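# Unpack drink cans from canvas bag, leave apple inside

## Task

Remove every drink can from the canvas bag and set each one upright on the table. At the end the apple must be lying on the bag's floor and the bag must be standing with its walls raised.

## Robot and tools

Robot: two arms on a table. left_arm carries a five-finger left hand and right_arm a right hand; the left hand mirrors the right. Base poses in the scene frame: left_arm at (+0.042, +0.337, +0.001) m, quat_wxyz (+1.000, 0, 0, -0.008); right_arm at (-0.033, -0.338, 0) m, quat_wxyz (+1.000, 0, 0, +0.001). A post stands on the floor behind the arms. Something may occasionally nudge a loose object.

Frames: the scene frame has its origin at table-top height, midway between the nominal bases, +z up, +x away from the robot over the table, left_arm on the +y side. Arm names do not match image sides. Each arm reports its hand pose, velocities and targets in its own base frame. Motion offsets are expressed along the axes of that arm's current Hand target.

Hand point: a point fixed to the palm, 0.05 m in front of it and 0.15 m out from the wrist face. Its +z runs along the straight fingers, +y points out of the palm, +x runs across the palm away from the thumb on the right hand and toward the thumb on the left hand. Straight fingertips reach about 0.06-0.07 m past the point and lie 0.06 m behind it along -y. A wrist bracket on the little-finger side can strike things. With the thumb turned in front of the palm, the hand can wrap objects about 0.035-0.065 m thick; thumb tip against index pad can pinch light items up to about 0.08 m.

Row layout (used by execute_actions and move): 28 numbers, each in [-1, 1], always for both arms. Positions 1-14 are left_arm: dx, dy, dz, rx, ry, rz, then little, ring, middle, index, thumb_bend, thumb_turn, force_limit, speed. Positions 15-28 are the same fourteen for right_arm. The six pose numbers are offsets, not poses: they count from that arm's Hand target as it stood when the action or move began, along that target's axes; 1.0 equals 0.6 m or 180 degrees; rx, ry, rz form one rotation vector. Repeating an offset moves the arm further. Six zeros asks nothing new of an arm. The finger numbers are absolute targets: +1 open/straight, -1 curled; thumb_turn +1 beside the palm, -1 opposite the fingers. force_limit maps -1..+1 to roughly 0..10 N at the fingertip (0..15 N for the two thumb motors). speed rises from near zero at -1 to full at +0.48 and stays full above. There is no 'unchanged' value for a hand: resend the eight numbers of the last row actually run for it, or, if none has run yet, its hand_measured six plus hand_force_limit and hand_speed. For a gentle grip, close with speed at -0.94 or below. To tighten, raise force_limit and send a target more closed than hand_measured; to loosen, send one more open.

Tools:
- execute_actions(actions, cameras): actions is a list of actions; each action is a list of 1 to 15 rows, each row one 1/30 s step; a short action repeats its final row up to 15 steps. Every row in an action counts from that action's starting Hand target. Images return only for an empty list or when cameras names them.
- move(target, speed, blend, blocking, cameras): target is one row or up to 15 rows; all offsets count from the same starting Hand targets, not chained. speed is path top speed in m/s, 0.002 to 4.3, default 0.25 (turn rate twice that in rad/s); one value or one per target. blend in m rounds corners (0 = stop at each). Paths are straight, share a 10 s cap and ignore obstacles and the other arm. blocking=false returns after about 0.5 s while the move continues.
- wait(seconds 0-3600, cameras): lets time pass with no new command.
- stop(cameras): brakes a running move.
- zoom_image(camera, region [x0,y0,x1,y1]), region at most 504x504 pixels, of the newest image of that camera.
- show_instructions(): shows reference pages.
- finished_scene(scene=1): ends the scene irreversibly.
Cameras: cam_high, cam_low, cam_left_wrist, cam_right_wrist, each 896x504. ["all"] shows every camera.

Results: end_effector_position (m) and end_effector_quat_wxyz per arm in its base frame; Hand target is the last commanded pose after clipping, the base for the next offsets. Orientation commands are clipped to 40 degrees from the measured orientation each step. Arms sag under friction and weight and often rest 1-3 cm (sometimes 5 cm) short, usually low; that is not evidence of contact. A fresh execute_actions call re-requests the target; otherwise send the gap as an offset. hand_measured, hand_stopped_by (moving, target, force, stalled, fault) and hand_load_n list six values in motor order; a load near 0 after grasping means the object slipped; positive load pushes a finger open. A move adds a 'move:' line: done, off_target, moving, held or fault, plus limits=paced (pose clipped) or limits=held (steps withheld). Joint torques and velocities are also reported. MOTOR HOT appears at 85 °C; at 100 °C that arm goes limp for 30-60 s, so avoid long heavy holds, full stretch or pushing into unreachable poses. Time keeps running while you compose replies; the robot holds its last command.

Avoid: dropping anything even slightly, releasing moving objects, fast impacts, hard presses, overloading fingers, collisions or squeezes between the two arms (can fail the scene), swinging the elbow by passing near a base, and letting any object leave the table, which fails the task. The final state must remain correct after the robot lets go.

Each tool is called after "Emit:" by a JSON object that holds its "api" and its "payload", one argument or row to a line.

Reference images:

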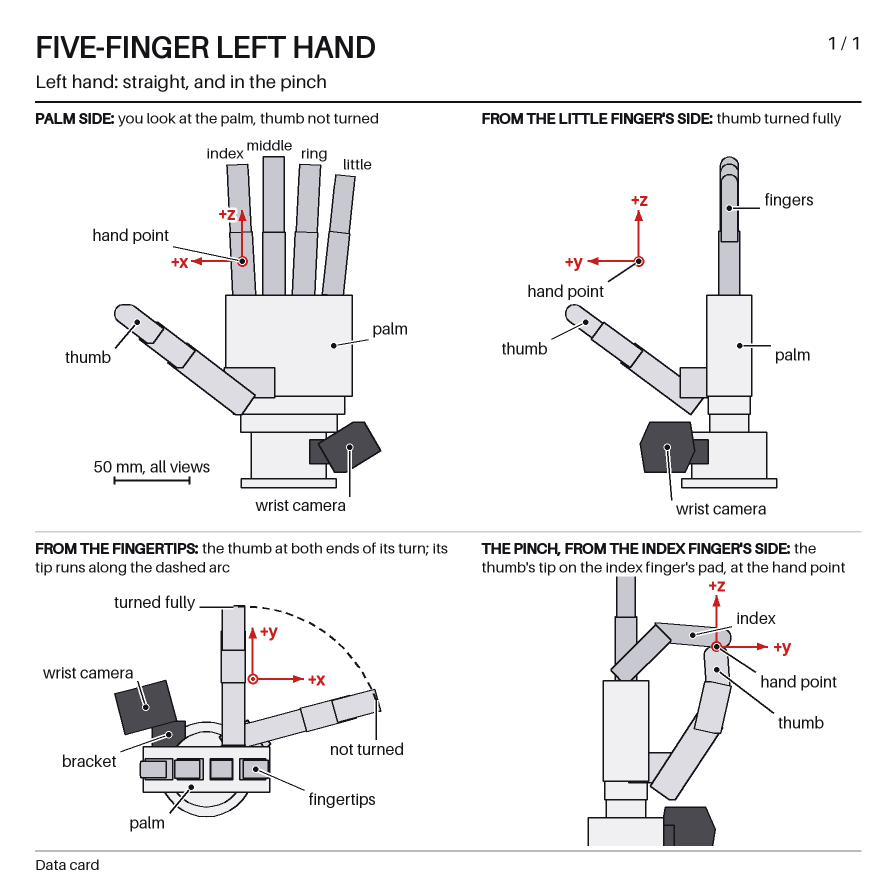

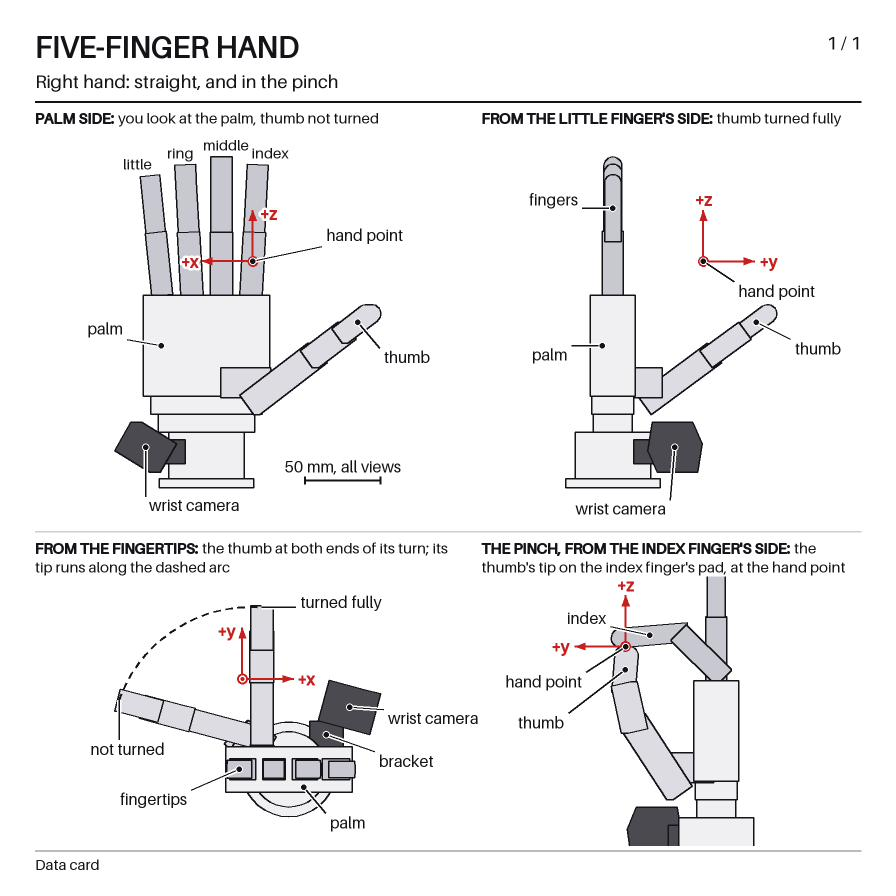

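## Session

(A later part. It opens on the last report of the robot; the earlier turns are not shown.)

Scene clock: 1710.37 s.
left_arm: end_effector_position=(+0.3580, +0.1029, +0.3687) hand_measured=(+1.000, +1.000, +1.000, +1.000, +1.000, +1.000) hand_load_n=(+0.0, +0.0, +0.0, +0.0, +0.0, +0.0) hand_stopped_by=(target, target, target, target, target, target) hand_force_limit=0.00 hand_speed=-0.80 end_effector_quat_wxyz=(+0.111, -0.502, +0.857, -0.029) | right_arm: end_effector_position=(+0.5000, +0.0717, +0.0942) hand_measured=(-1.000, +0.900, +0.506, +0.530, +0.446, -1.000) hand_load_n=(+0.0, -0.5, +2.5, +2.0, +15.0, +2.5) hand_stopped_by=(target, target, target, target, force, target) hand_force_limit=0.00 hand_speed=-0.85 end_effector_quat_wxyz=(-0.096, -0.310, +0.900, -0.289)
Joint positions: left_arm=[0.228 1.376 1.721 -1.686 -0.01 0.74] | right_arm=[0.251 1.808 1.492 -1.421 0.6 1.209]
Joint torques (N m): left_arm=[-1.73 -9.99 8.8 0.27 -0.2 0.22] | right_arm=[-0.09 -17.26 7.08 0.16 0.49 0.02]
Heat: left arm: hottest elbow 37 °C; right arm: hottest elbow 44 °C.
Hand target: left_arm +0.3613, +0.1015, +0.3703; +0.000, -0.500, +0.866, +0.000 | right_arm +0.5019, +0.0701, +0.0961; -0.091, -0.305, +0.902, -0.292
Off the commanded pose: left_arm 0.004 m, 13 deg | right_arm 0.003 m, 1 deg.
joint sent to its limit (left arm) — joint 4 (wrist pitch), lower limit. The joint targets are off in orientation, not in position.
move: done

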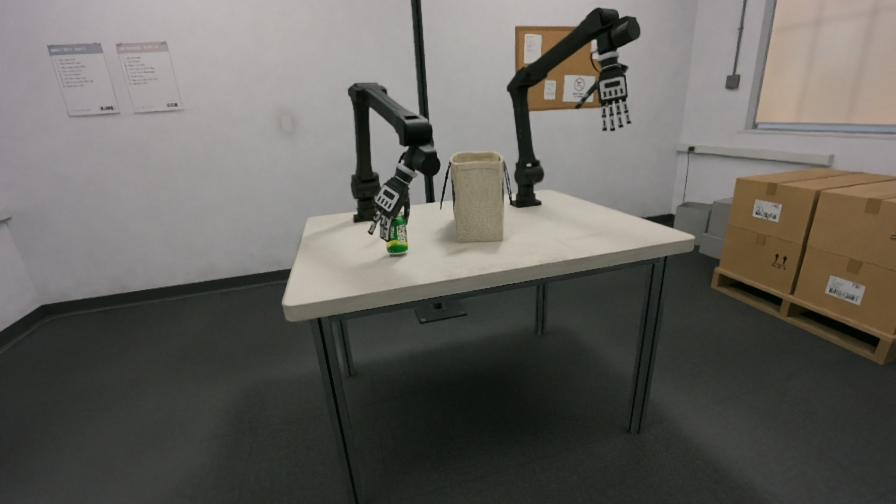

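Emit:
{"api": "move", "payload": {
  "target": [0,0,0,0,0,0,1,1,1,1,1,1,0,-0.8,-0.0046,0.0063,0.0109,0,0,0,-1,0.9,0.505,0.53,0.442,-1,0,-0.85],
  "cameras": ["cam_low"],
  "speed": 0.03
}}

Emit:
{"api": "zoom_image", "payload": {
  "camera": "cam_low",
  "region": [350, 190, 450, 270]
}}

Scene clock: 1718.07 s.
left_arm: end_effector_position=(+0.3580, +0.1029, +0.3687) hand_measured=(+1.000, +1.000, +1.000, +1.000, +1.000, +1.000) hand_load_n=(+0.0, +0.0, +0.0, +0.0, +0.0, +0.0) hand_stopped_by=(target, target, target, target, target, target) hand_force_limit=0.00 hand_speed=-0.80 end_effector_quat_wxyz=(+0.111, -0.502, +0.857, -0.029) | right_arm: end_effector_position=(+0.5004, +0.0718, +0.0883) hand_measured=(-1.000, +0.900, +0.506, +0.530, +0.446, -1.000) hand_load_n=(+0.0, +0.0, +2.5, +2.0, +15.0, +2.5) hand_stopped_by=(target, target, target, target, force, target) hand_force_limit=0.00 hand_speed=-0.85 end_effector_quat_wxyz=(-0.094, -0.310, +0.901, -0.290)
Joint positions: left_arm=[0.228 1.376 1.721 -1.686 -0.01 0.74] | right_arm=[0.251 1.812 1.481 -1.403 0.6 1.209]
Joint torques (N m): left_arm=[-1.49 -9.99 8.77 0.32 -0.18 0.21] | right_arm=[0.03 -17.03 6.98 0.2 0.48 0.02]
Heat: left arm: hottest elbow 37 °C; right arm: hottest elbow 43 °C.
Hand target: left_arm +0.3613, +0.1015, +0.3703; +0.000, -0.500, +0.866, +0.000 | right_arm +0.5019, +0.0701, +0.0879; -0.091, -0.305, +0.902, -0.292
Off the commanded pose: left_arm 0.004 m, 13 deg | right_arm 0.002 m, 1 deg.
joint sent to its limit (left arm) — joint 4 (wrist pitch), lower limit. The joint targets are off in orientation, not in position.
move: done

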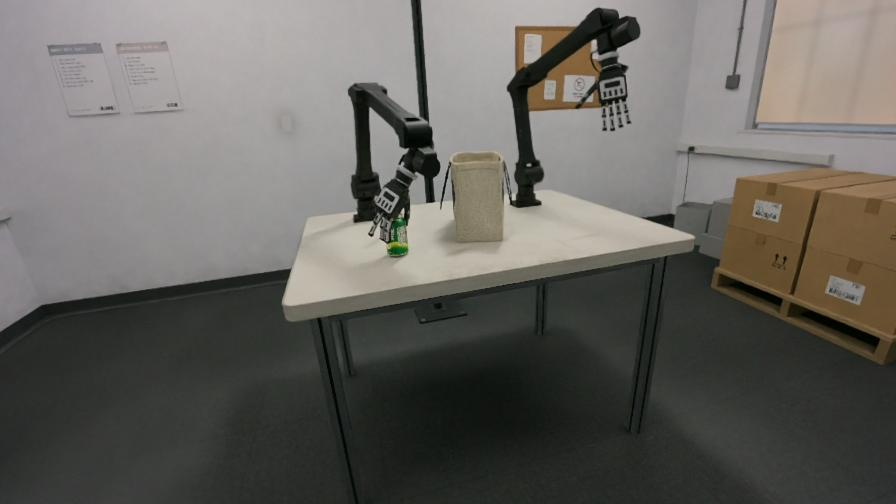

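Scaled by 5.040 from the camera's image (finer frame: 1280x720).

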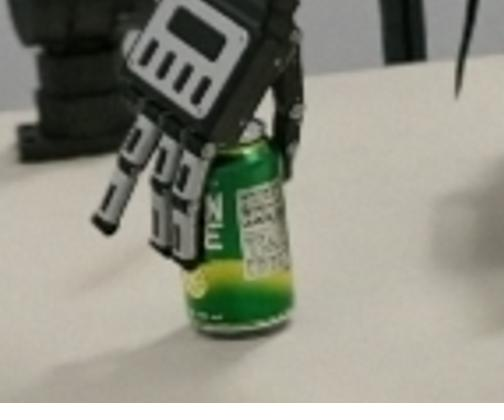

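Emit:
{"api": "move", "payload": {
  "target": [0,0,0,0,0,0,1,1,1,1,1,1,0,-0.8,-0.0046,0.0063,0.0109,0,0,0,-1,0.9,0.505,0.53,0.442,-1,0,-0.85],
  "cameras": ["cam_low"],
  "speed": 0.03
}}

Emit:
{"api": "zoom_image", "payload": {
  "camera": "cam_low",
  "region": [350, 190, 450, 270]
}}

Scene clock: 1724.30 s.
left_arm: end_effector_position=(+0.3580, +0.1029, +0.3687) hand_measured=(+1.000, +1.000, +1.000, +1.000, +1.000, +1.000) hand_load_n=(+0.0, +0.0, +0.0, +0.0, +0.0, +0.0) hand_stopped_by=(target, target, target, target, target, target) hand_force_limit=0.00 hand_speed=-0.80 end_effector_quat_wxyz=(+0.111, -0.502, +0.857, -0.029) | right_arm: end_effector_position=(+0.5020, +0.0720, +0.0870) hand_measured=(-1.000, +0.900, +0.506, +0.530, +0.446, -1.000) hand_load_n=(+0.0, +0.0, +2.5, +1.5, +15.5, +1.5) hand_stopped_by=(target, target, target, target, force, target) hand_force_limit=0.00 hand_speed=-0.85 end_effector_quat_wxyz=(-0.090, -0.309, +0.901, -0.290)
Joint positions: left_arm=[0.228 1.376 1.721 -1.686 -0.01 0.74] | right_arm=[0.251 1.812 1.478 -1.393 0.601 1.209]
Joint torques (N m): left_arm=[-1.55 -10.11 8.77 0.28 -0.2 0.21] | right_arm=[-0.15 -16.5 6.22 0.51 0.45 0.02]
Heat: left arm: hottest elbow 37 °C; right arm: hottest elbow 42 °C.
Hand target: left_arm +0.3613, +0.1015, +0.3703; +0.000, -0.500, +0.866, +0.000 | right_arm +0.5018, +0.0700, +0.0798; -0.091, -0.305, +0.902, -0.292
Off the commanded pose: left_arm 0.004 m, 13 deg | right_arm 0.007 m, 0 deg.
joint sent to its limit (left arm) — joint 4 (wrist pitch), lower limit. The joint targets are off in orientation, not in position.
move: done

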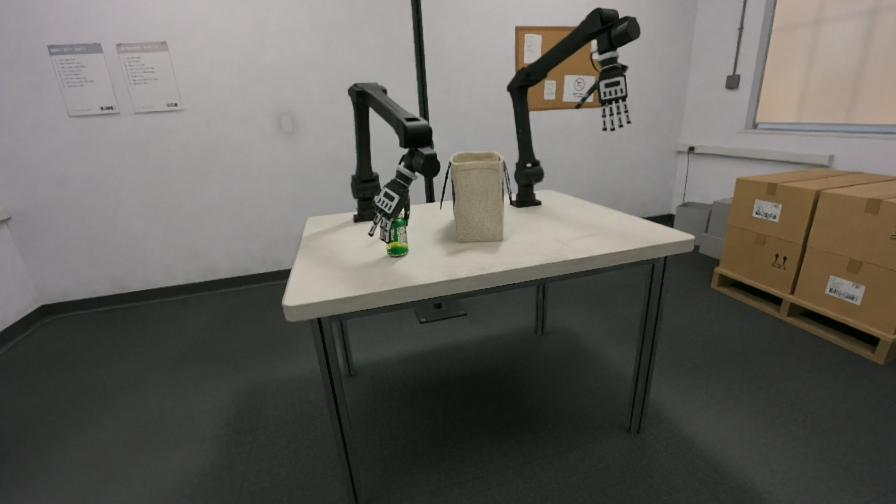

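Scaled by 5.040 from the camera's image (finer frame: 1280x720).

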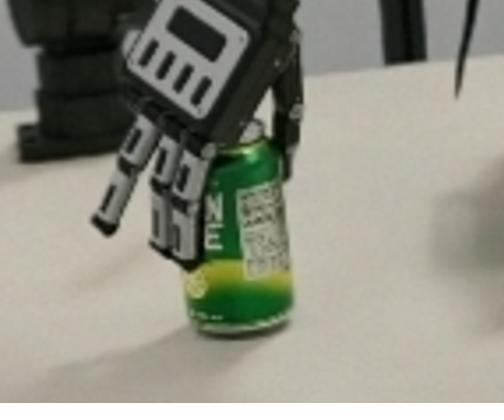

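Emit:
{"api": "execute_actions", "payload": {
  "actions": [
    [[0,0,0,0,0,0,1,1,1,1,1,1,0,-0.8,0,0,0,0,0,0,-1,0.9,0.55,0.57,0.7,-1,0,-0.85]]
  ]
}}

Emit:
{"api": "execute_actions", "payload": {
  "actions": [
    [[0,0,0,0,0,0,1,1,1,1,1,1,0,-0.8,0,0,0,0,0,0,-1,0.9,0.7,0.7,1,-1,0,-0.5]]
  ],
  "cameras": ["cam_low","cam_right_wrist","cam_high"]
}}

Emit:
{"api": "zoom_image", "payload": {
  "camera": "cam_low",
  "region": [350, 190, 450, 270]
}}

Scene clock: 1736.37 s.
left_arm: end_effector_position=(+0.3580, +0.1029, +0.3687) hand_measured=(+1.000, +1.000, +1.000, +1.000, +1.000, +1.000) hand_load_n=(+0.0, +0.0, +0.0, +0.0, +0.0, +0.0) hand_stopped_by=(target, target, target, target, target, target) hand_force_limit=0.00 hand_speed=-0.80 end_effector_quat_wxyz=(+0.111, -0.502, +0.857, -0.029) | right_arm: end_effector_position=(+0.5037, +0.0723, +0.0868) hand_measured=(-1.000, +0.900, +0.550, +0.570, +0.700, -1.000) hand_load_n=(+0.0, -0.5, +0.5, +0.0, +0.0, +0.0) hand_stopped_by=(target, target, target, target, target, target) hand_force_limit=0.00 hand_speed=-0.85 end_effector_quat_wxyz=(-0.088, -0.308, +0.902, -0.291)
Joint positions: left_arm=[0.228 1.376 1.721 -1.686 -0.01 0.74] | right_arm=[0.251 1.812 1.478 -1.387 0.601 1.21]
Joint torques (N m): left_arm=[-1.44 -9.99 8.8 0.34 -0.19 0.18] | right_arm=[-0.09 -16.44 6.22 0.31 0.42 0.02]
Heat: left arm: hottest elbow 37 °C; right arm: hottest elbow 41 °C.
Hand target: left_arm +0.3613, +0.1015, +0.3703; +0.000, -0.500, +0.866, +0.000 | right_arm +0.5019, +0.0700, +0.0798; -0.091, -0.305, +0.902, -0.292
Off the commanded pose: left_arm 0.004 m, 13 deg | right_arm 0.008 m, 1 deg.
joint sent to its limit (left arm) — joint 4 (wrist pitch), lower limit. The joint targets are off in orientation, not in position.

Scene clock: 1737.07 s.
left_arm: end_effector_position=(+0.3580, +0.1029, +0.3687) hand_measured=(+1.000, +1.000, +1.000, +1.000, +1.000, +1.000) hand_load_n=(+0.0, +0.0, +0.0, -0.5, +0.0, +0.0) hand_stopped_by=(target, target, target, target, target, target) hand_force_limit=0.00 hand_speed=-0.80 end_effector_quat_wxyz=(+0.111, -0.502, +0.857, -0.029) | right_arm: end_effector_position=(+0.5037, +0.0723, +0.0868) hand_measured=(-1.000, +0.900, +0.700, +0.700, +1.000, -1.000) hand_load_n=(+0.0, +0.0, +0.0, +0.5, +0.0, +0.0) hand_stopped_by=(target, target, target, target, target, target) hand_force_limit=0.00 hand_speed=-0.50 end_effector_quat_wxyz=(-0.088, -0.308, +0.902, -0.291)
Joint positions: left_arm=[0.228 1.376 1.721 -1.686 -0.01 0.74] | right_arm=[0.251 1.812 1.478 -1.387 0.601 1.21]
Joint torques (N m): left_arm=[-1.55 -10.29 8.84 0.25 -0.2 0.22] | right_arm=[-0.03 -16.5 6.22 0.29 0.41 0.02]
Heat: left arm: hottest elbow 37 °C; right arm: hottest elbow 41 °C.
Hand target: left_arm +0.3613, +0.1015, +0.3703; +0.000, -0.500, +0.866, +0.000 | right_arm +0.5018, +0.0701, +0.0798; -0.091, -0.305, +0.902, -0.292
Off the commanded pose: left_arm 0.004 m, 13 deg | right_arm 0.008 m, 1 deg.
joint sent to its limit (left arm) — joint 4 (wrist pitch), lower limit. The joint targets are off in orientation, not in position.
Images, in order (width x height): cam_high 896x504, cam_low 896x504, cam_right_wrist 896x504.

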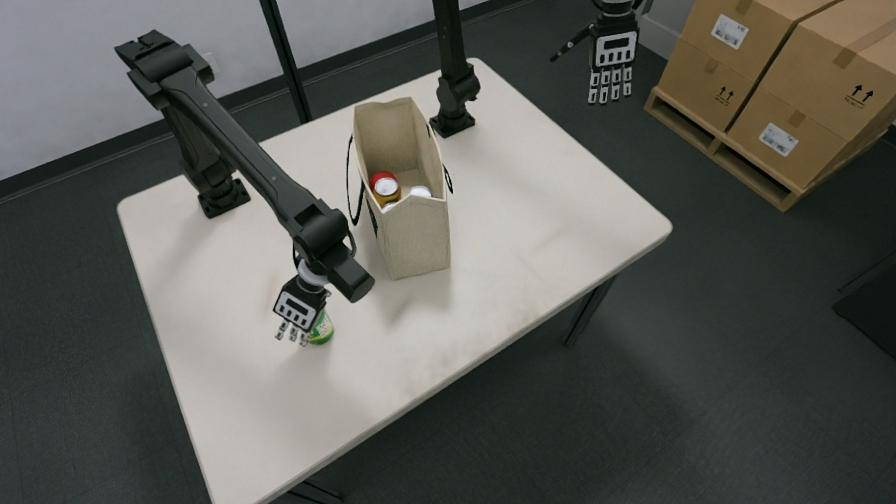

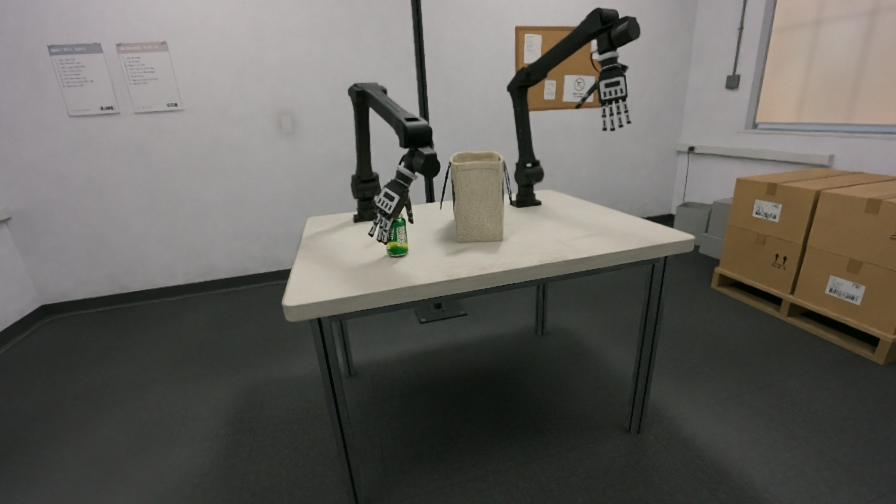

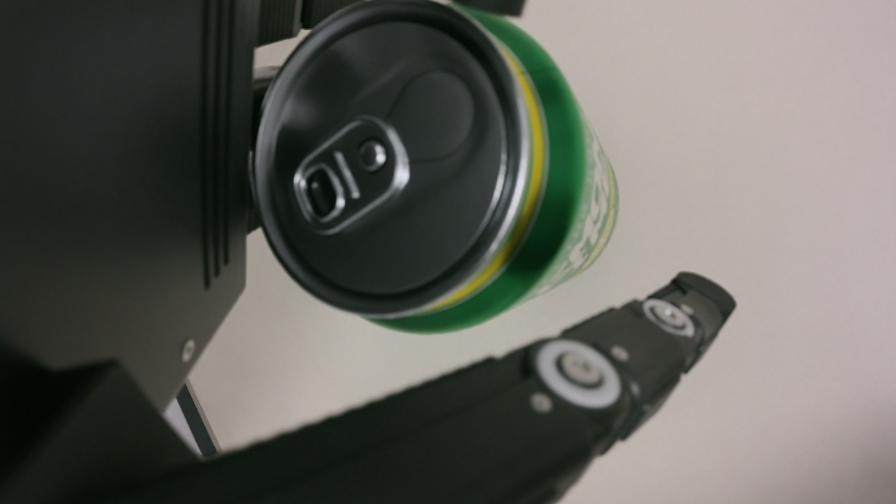

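Scaled by 5.040 from the camera's image (finer frame: 1280x720).

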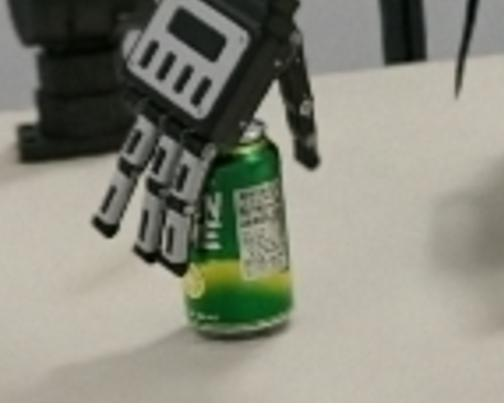

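Emit:
{"api": "move", "payload": {
  "target": [
    [0,0,0,0,0,0,1,1,1,1,1,1,0,-0.8,0.0008,-0.0323,-0.0423,0,0,0,-1,0.9,0.75,0.75,1,-1,0,-0.5],
    [0,0,0,0,0,0,1,1,1,1,1,1,0,-0.8,0.0805,-0.142,-0.2322,0,0,0,-1,0.9,0.75,0.75,1,-1,0,-0.5]
  ],
  "cameras": ["cam_high","cam_low"],
  "speed": [0.04,0.12],
  "blend": 0.01
}}

Emit:
{"api": "zoom_image", "payload": {
  "camera": "cam_high",
  "region": [330, 80, 470, 220]
}}

Scene clock: 1756.80 s.
left_arm: end_effector_position=(+0.3580, +0.1029, +0.3687) hand_measured=(+1.000, +1.000, +1.000, +1.000, +1.000, +1.000) hand_load_n=(+0.0, +0.0, +0.0, +0.0, +0.0, +0.0) hand_stopped_by=(target, target, target, target, target, target) hand_force_limit=0.00 hand_speed=-0.80 end_effector_quat_wxyz=(+0.111, -0.502, +0.857, -0.029) | right_arm: end_effector_position=(+0.5048, +0.0729, +0.2373) hand_measured=(-1.000, +0.900, +0.750, +0.750, +1.000, -1.000) hand_load_n=(+0.0, +0.5, +0.0, +0.0, +0.0, +0.0) hand_stopped_by=(target, target, target, target, target, target) hand_force_limit=0.00 hand_speed=-0.50 end_effector_quat_wxyz=(-0.063, -0.317, +0.900, -0.292)
Joint positions: left_arm=[0.228 1.376 1.721 -1.686 -0.01 0.74] | right_arm=[0.251 1.716 1.752 -1.693 0.601 1.171]
Joint torques (N m): left_arm=[-1.38 -10.05 8.87 0.34 -0.18 0.2] | right_arm=[-0.38 -15.79 10.74 -0.25 0.24 -0.17]
Heat: left arm: hottest elbow 37 °C; right arm: hottest elbow 41 °C.
Hand target: left_arm +0.3613, +0.1015, +0.3703; +0.000, -0.500, +0.866, +0.000 | right_arm +0.5130, +0.0724, +0.2499; -0.091, -0.305, +0.902, -0.292
Off the commanded pose: left_arm 0.004 m, 13 deg | right_arm 0.015 m, 4 deg.
joint sent to its limit (left arm) — joint 4 (wrist pitch), lower limit. The joint targets are off in orientation, not in position.
joint sent to its limit (right arm) — joint 4 (wrist pitch), lower limit. The joint targets are off in orientation, not in position.
move: off_target (right_arm)

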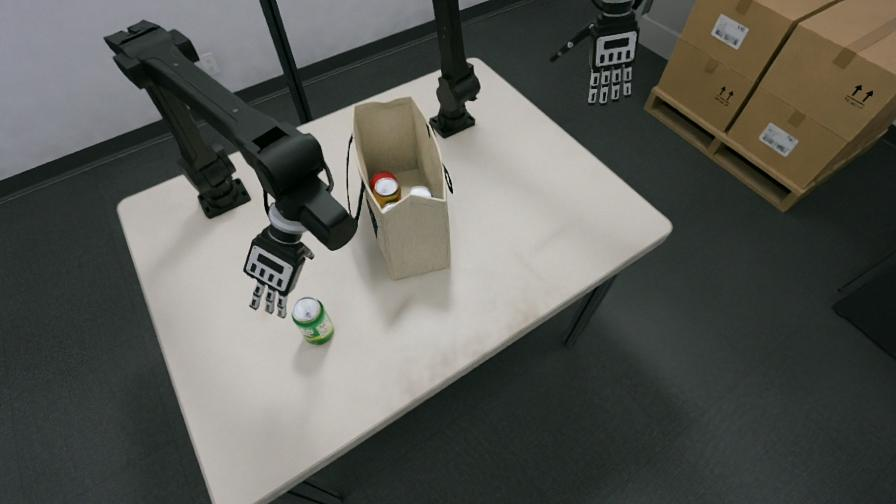

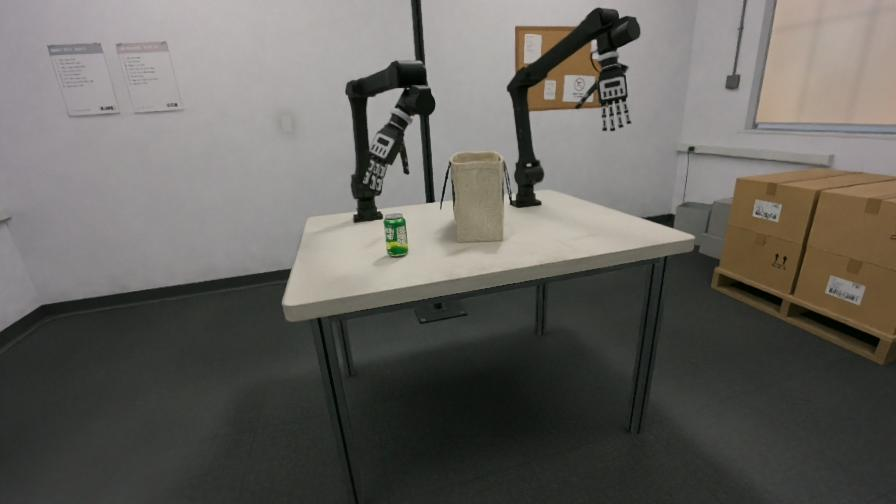

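Scaled by 3.600 from the camera's image (finer frame: 1280x720).

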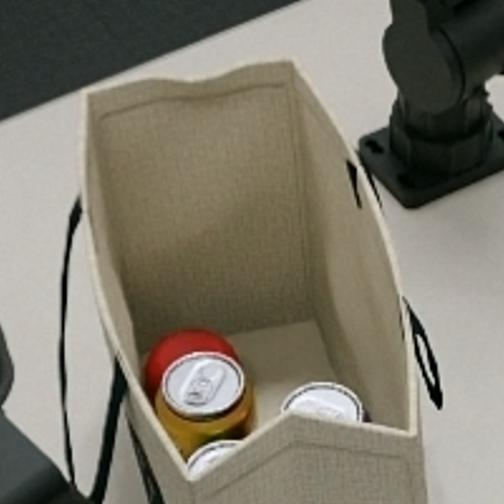

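Emit:
{"api": "move", "payload": {
  "target": [
    [0,0,0,0,0,0,1,1,1,1,1,1,0,-0.8,0.0855,-0.1175,-0.2035,0,0,0,-1,0.9,0.7,0.7,1,-1,0,-0.5],
    [0,0,0,0,0,0,1,1,1,1,1,1,0,-0.8,0.0202,0.422,-0.5425,0.0817,-0.1122,-0.1944,-1,0.9,0.7,0.7,1,-1,0,-0.5]
  ],
  "cameras": ["cam_high","cam_right_wrist"],
  "speed": 0.2,
  "blend": 0.05
}}

Scene clock: 1825.23 s.
left_arm: end_effector_position=(+0.3580, +0.1029, +0.3687) hand_measured=(+1.000, +1.000, +1.000, +1.000, +1.000, +1.000) hand_load_n=(+0.0, +0.0, +0.5, +0.0, +0.0, +0.0) hand_stopped_by=(target, target, target, target, target, target) hand_force_limit=0.00 hand_speed=-0.80 end_effector_quat_wxyz=(+0.111, -0.502, +0.857, -0.029) | right_arm: end_effector_position=(+0.3404, +0.4151, +0.3869) hand_measured=(-1.000, +0.900, +0.700, +0.700, +1.000, -1.000) hand_load_n=(+0.0, -0.5, +0.0, +0.0, +0.0, +0.0) hand_stopped_by=(target, target, target, target, target, target) hand_force_limit=0.00 hand_speed=-0.50 end_effector_quat_wxyz=(-0.186, +0.643, -0.694, +0.266)
Joint positions: left_arm=[0.228 1.376 1.721 -1.686 -0.01 0.74] | right_arm=[0.99 1.64 2.035 -1.693 0.611 0.979]
Joint torques (N m): left_arm=[-1.03 -9.82 8.75 0.27 -0.2 0.19] | right_arm=[-0.38 -13.74 11.21 0.32 0.38 -0.18]
Heat: left arm: hottest elbow 37 °C; right arm: hottest elbow 45 °C.
Hand target: left_arm +0.3613, +0.1015, +0.3703; +0.000, -0.500, +0.866, +0.000 | right_arm +0.3459, +0.4186, +0.3994; -0.021, +0.615, -0.727, +0.305
Off the commanded pose: left_arm 0.004 m, 13 deg | right_arm 0.014 m, 20 deg.
joint sent to its limit (left arm) — joint 4 (wrist pitch), lower limit. The joint targets are off in orientation, not in position.
joint sent to its limit (right arm) — joint 4 (wrist pitch), lower limit. The joint targets are off in orientation, not in position.
move: off_target (right_arm)

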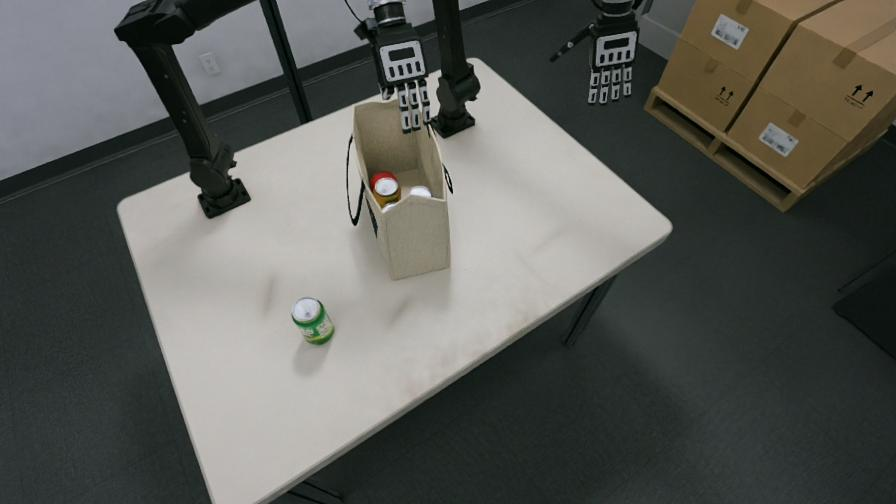

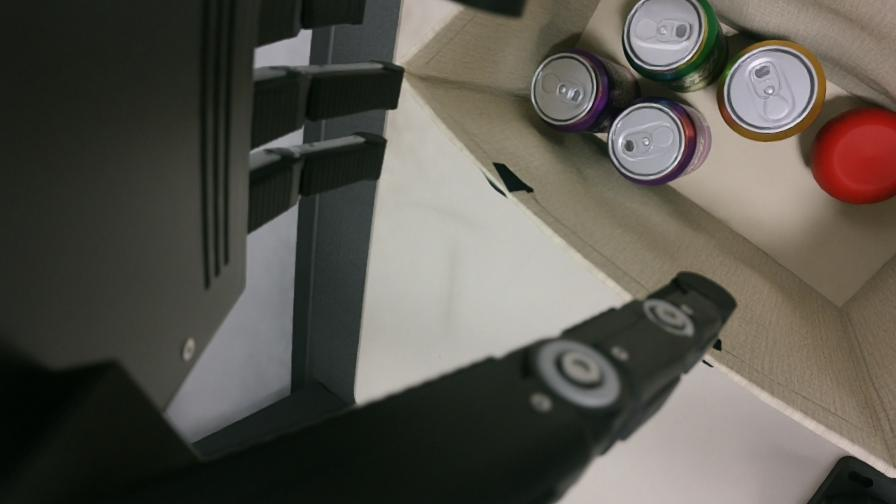

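Emit:
{"api": "zoom_image", "payload": {
  "camera": "cam_right_wrist",
  "region": [500, 0, 896, 300]
}}

Scaled by 1.273 from the camera's image (finer frame: 1280x720).

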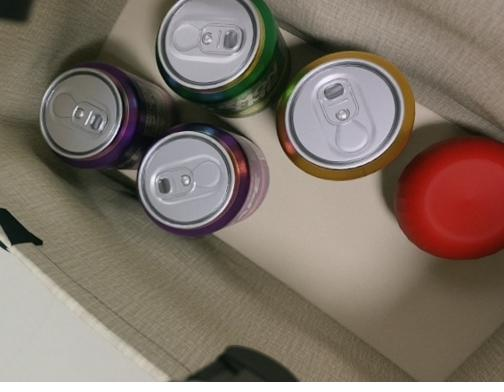

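Emit:
{"api": "move", "payload": {
  "target": [0,0,0,0,0,0,1,1,1,1,1,1,0,-0.8,-0.1102,0.1735,0.2927,0,0,0,-1,0.9,0.7,0.7,1,-1,0,-0.5],
  "cameras": ["cam_high","cam_right_wrist"],
  "speed": 0.15
}}

Emit:
{"api": "zoom_image", "payload": {
  "camera": "cam_high",
  "region": [360, 110, 460, 210]
}}

Scene clock: 1882.37 s.
left_arm: end_effector_position=(+0.3580, +0.1029, +0.3687) hand_measured=(+1.000, +1.000, +1.000, +1.000, +1.000, +1.000) hand_load_n=(+0.0, -0.5, +0.0, +0.0, +0.0, +0.0) hand_stopped_by=(target, target, target, target, target, target) hand_force_limit=0.00 hand_speed=-0.80 end_effector_quat_wxyz=(+0.111, -0.502, +0.857, -0.029) | right_arm: end_effector_position=(+0.3381, +0.4131, +0.1909) hand_measured=(-1.000, +0.900, +0.700, +0.700, +1.000, -1.000) hand_load_n=(+0.5, +0.0, +0.0, +0.0, +0.0, +0.0) hand_stopped_by=(target, target, target, target, target, target) hand_force_limit=0.00 hand_speed=-0.50 end_effector_quat_wxyz=(+0.024, -0.621, +0.722, -0.305)
Joint positions: left_arm=[0.228 1.376 1.721 -1.686 -0.01 0.74] | right_arm=[0.99 1.823 1.773 -1.663 0.608 1.185]
Joint torques (N m): left_arm=[-1.49 -10.23 8.72 0.31 -0.18 0.21] | right_arm=[-0.62 -17.2 7.01 0.27 0.27 0.07]
Heat: left arm: hottest elbow 37 °C; right arm: hottest elbow 45 °C.
Hand target: left_arm +0.3613, +0.1015, +0.3703; +0.000, -0.500, +0.866, +0.000 | right_arm +0.3417, +0.4115, +0.1851; +0.022, -0.615, +0.727, -0.305
Off the commanded pose: left_arm 0.004 m, 13 deg | right_arm 0.007 m, 1 deg.
joint sent to its limit (left arm) — joint 4 (wrist pitch), lower limit. The joint targets are off in orientation, not in position.
move: done

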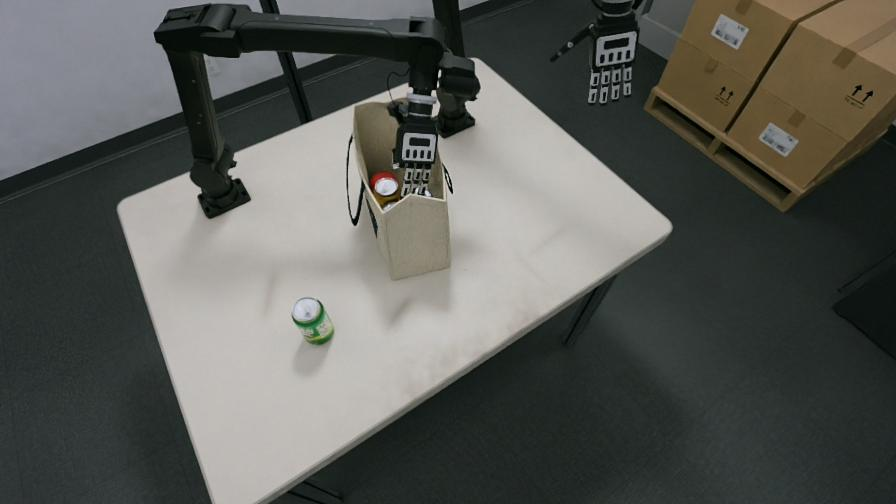

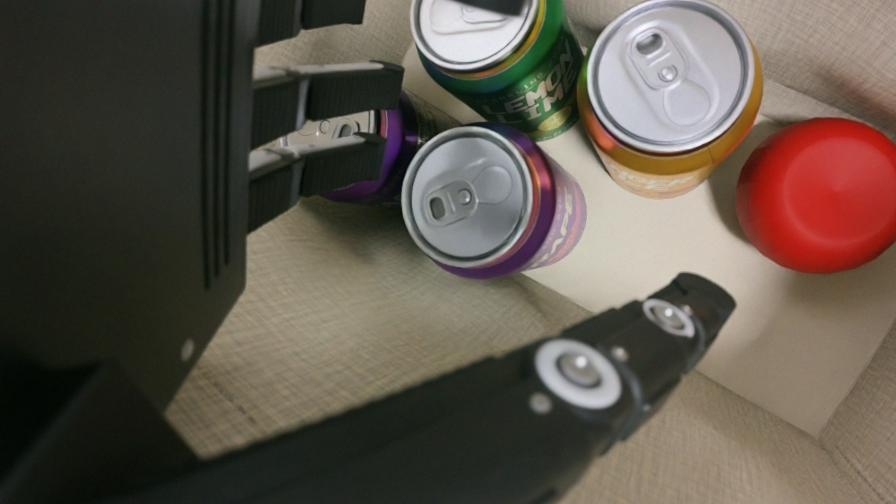

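Scaled by 5.040 from the camera's image (finer frame: 1280x720).

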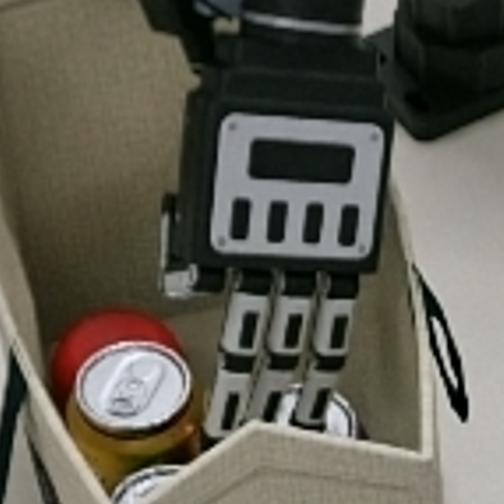

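Emit:
{"api": "execute_actions", "payload": {
  "actions": []
}}

Emit:
{"api": "zoom_image", "payload": {
  "camera": "cam_high",
  "region": [330, 90, 510, 230]
}}

Scene clock: 1919.50 s.
left_arm: end_effector_position=(+0.3580, +0.1029, +0.3687) hand_measured=(+1.000, +1.000, +1.000, +1.000, +1.000, +1.000) hand_load_n=(+0.0, +0.0, +0.0, +0.0, +0.0, +0.0) hand_stopped_by=(target, target, target, target, target, target) hand_force_limit=0.00 hand_speed=-0.80 end_effector_quat_wxyz=(+0.111, -0.502, +0.857, -0.029) | right_arm: end_effector_position=(+0.3381, +0.4131, +0.1909) hand_measured=(-1.000, +0.900, +0.700, +0.700, +1.000, -1.000) hand_load_n=(+0.0, +0.0, +0.0, +0.0, +0.0, +0.0) hand_stopped_by=(target, target, target, target, target, target) hand_force_limit=0.00 hand_speed=-0.50 end_effector_quat_wxyz=(+0.024, -0.621, +0.722, -0.305)
Joint positions: left_arm=[0.228 1.376 1.721 -1.686 -0.01 0.74] | right_arm=[0.99 1.823 1.773 -1.663 0.608 1.185]
Joint velocities: within noise
Joint torques (N m): left_arm=[-1.44 -10.11 8.76 0.28 -0.18 0.2] | right_arm=[-0.56 -17.32 7.05 0.28 0.26 0.08]
Heat: left arm: hottest elbow 37 °C; right arm: hottest elbow 41 °C.
Hand target: left_arm +0.3613, +0.1015, +0.3703; +0.000, -0.500, +0.866, +0.000 | right_arm +0.3417, +0.4115, +0.1851; +0.022, -0.615, +0.727, -0.305
Off the commanded pose: left_arm 0.004 m, 13 deg | right_arm 0.007 m, 1 deg.

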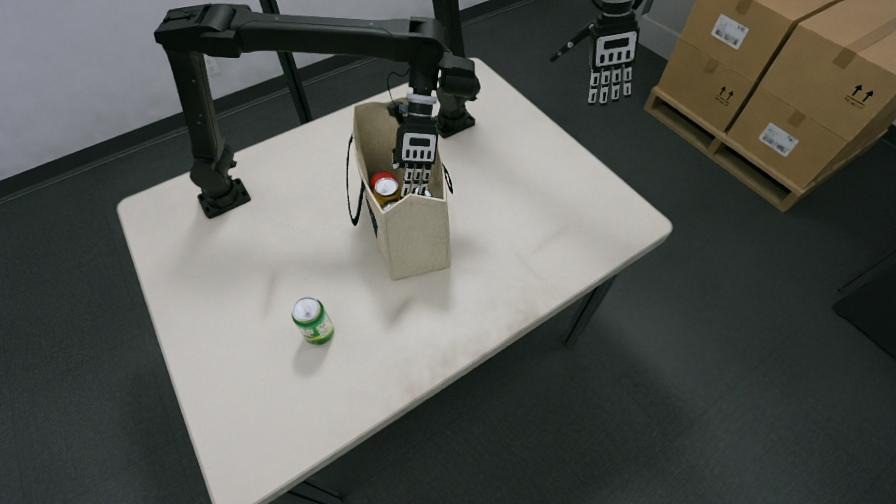

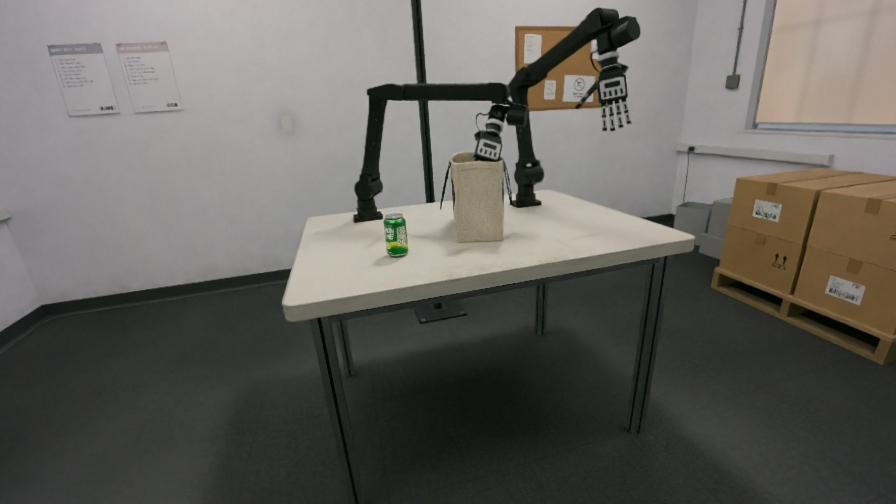

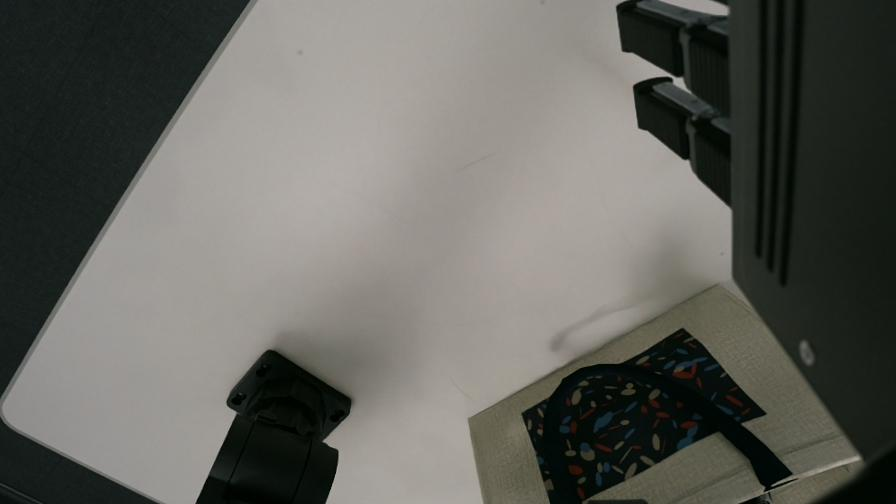

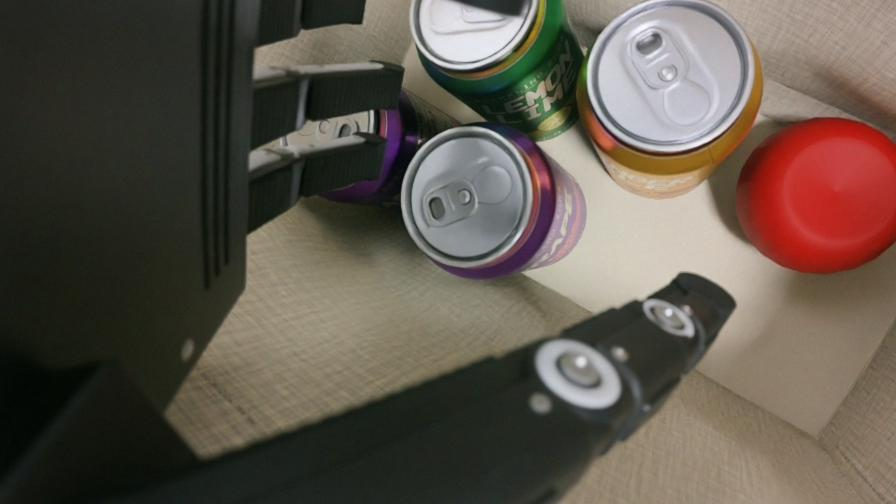

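Scaled by 2.800 from the camera's image (finer frame: 1280x720).

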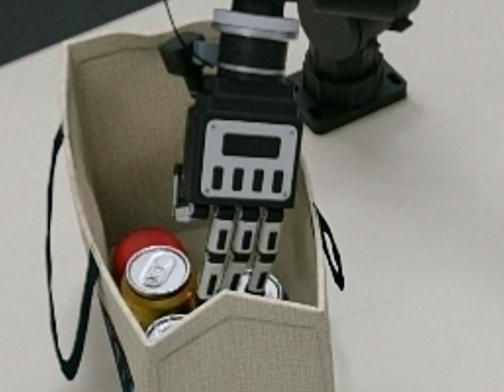

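Emit:
{"api": "move", "payload": {
  "target": [0,0,0,0,0,0,1,1,1,1,1,1,0,-0.8,-0.0169,0.0274,0.0488,0,0,0,-1,0.9,0.7,0.7,1,-1,0,-0.5],
  "speed": 0.05,
  "cameras": ["cam_high","cam_right_wrist"]
}}

Emit:
{"api": "zoom_image", "payload": {
  "camera": "cam_high",
  "region": [360, 110, 460, 210]
}}

Scene clock: 1941.23 s.
left_arm: end_effector_position=(+0.3580, +0.1029, +0.3687) hand_measured=(+1.000, +1.000, +1.000, +1.000, +1.000, +1.000) hand_load_n=(+0.0, +0.0, +0.0, +0.0, +0.0, +0.0) hand_stopped_by=(target, target, target, target, target, target) hand_force_limit=0.00 hand_speed=-0.80 end_effector_quat_wxyz=(+0.111, -0.502, +0.857, -0.029) | right_arm: end_effector_position=(+0.3388, +0.4134, +0.1631) hand_measured=(-1.000, +0.900, +0.700, +0.700, +1.000, -1.000) hand_load_n=(+0.0, +0.0, +0.0, +0.0, +0.0, +0.0) hand_stopped_by=(target, target, target, target, target, target) hand_force_limit=0.00 hand_speed=-0.50 end_effector_quat_wxyz=(+0.029, -0.619, +0.723, -0.305)
Joint positions: left_arm=[0.228 1.376 1.721 -1.686 -0.01 0.74] | right_arm=[0.99 1.823 1.7 -1.579 0.61 1.185]
Joint torques (N m): left_arm=[-1.55 -10.34 8.9 0.35 -0.18 0.19] | right_arm=[-0.67 -16.73 6.06 0.57 0.19 0.04]
Heat: left arm: hottest elbow 37 °C; right arm: hottest elbow 40 °C.
Hand target: left_arm +0.3613, +0.1015, +0.3703; +0.000, -0.500, +0.866, +0.000 | right_arm +0.3416, +0.4095, +0.1501; +0.022, -0.615, +0.727, -0.305
Off the commanded pose: left_arm 0.004 m, 13 deg | right_arm 0.014 m, 1 deg.
joint sent to its limit (left arm) — joint 4 (wrist pitch), lower limit. The joint targets are off in orientation, not in position.
move: off_target (right_arm)

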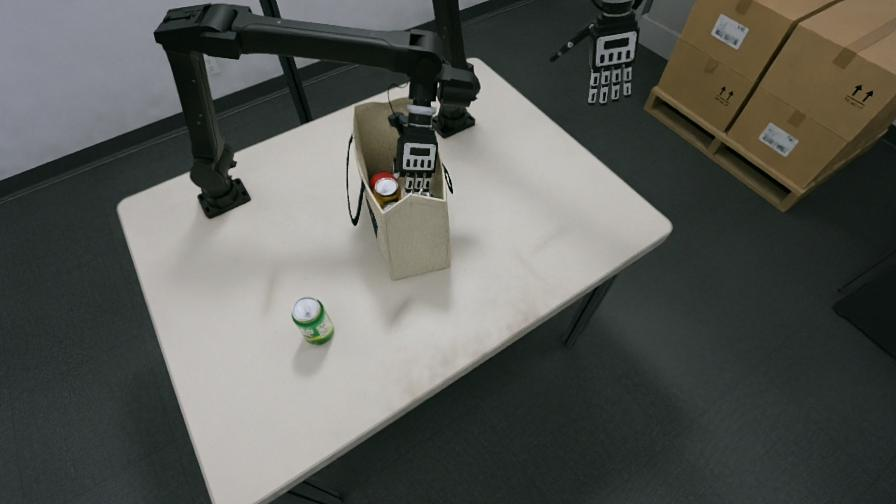

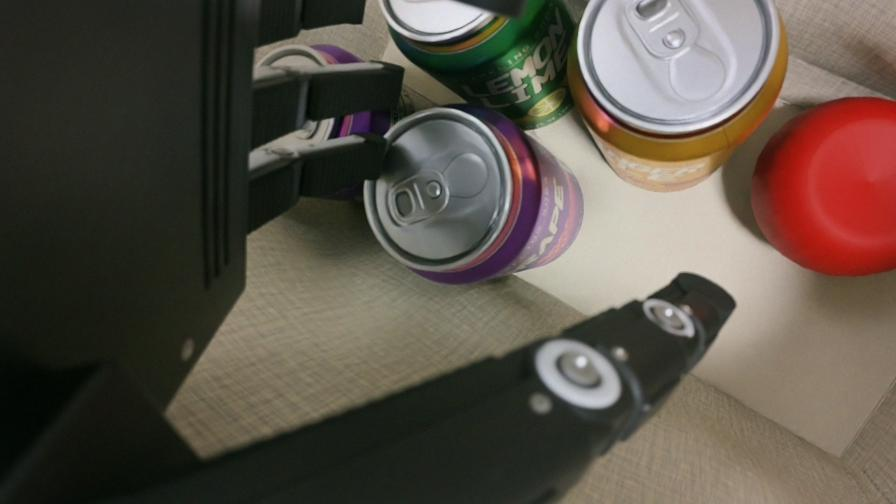

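Scaled by 5.040 from the camera's image (finer frame: 1280x720).

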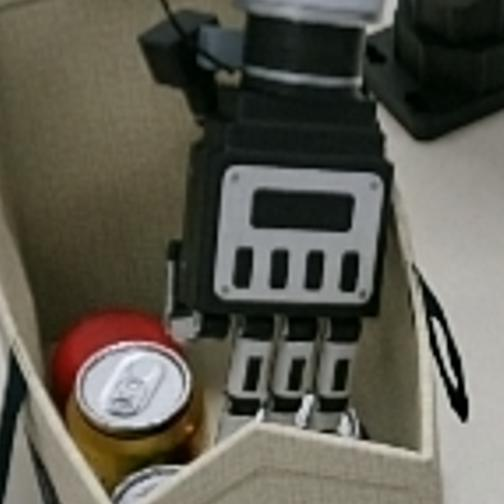

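Emit:
{"api": "zoom_image", "payload": {
  "camera": "cam_right_wrist",
  "region": [240, 0, 600, 300]
}}

Scaled by 1.400 from the camera's image (finer frame: 1280x720).

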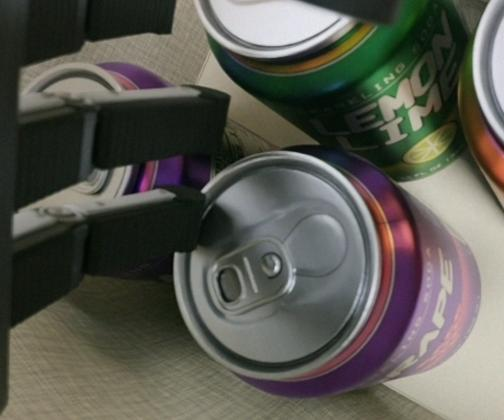

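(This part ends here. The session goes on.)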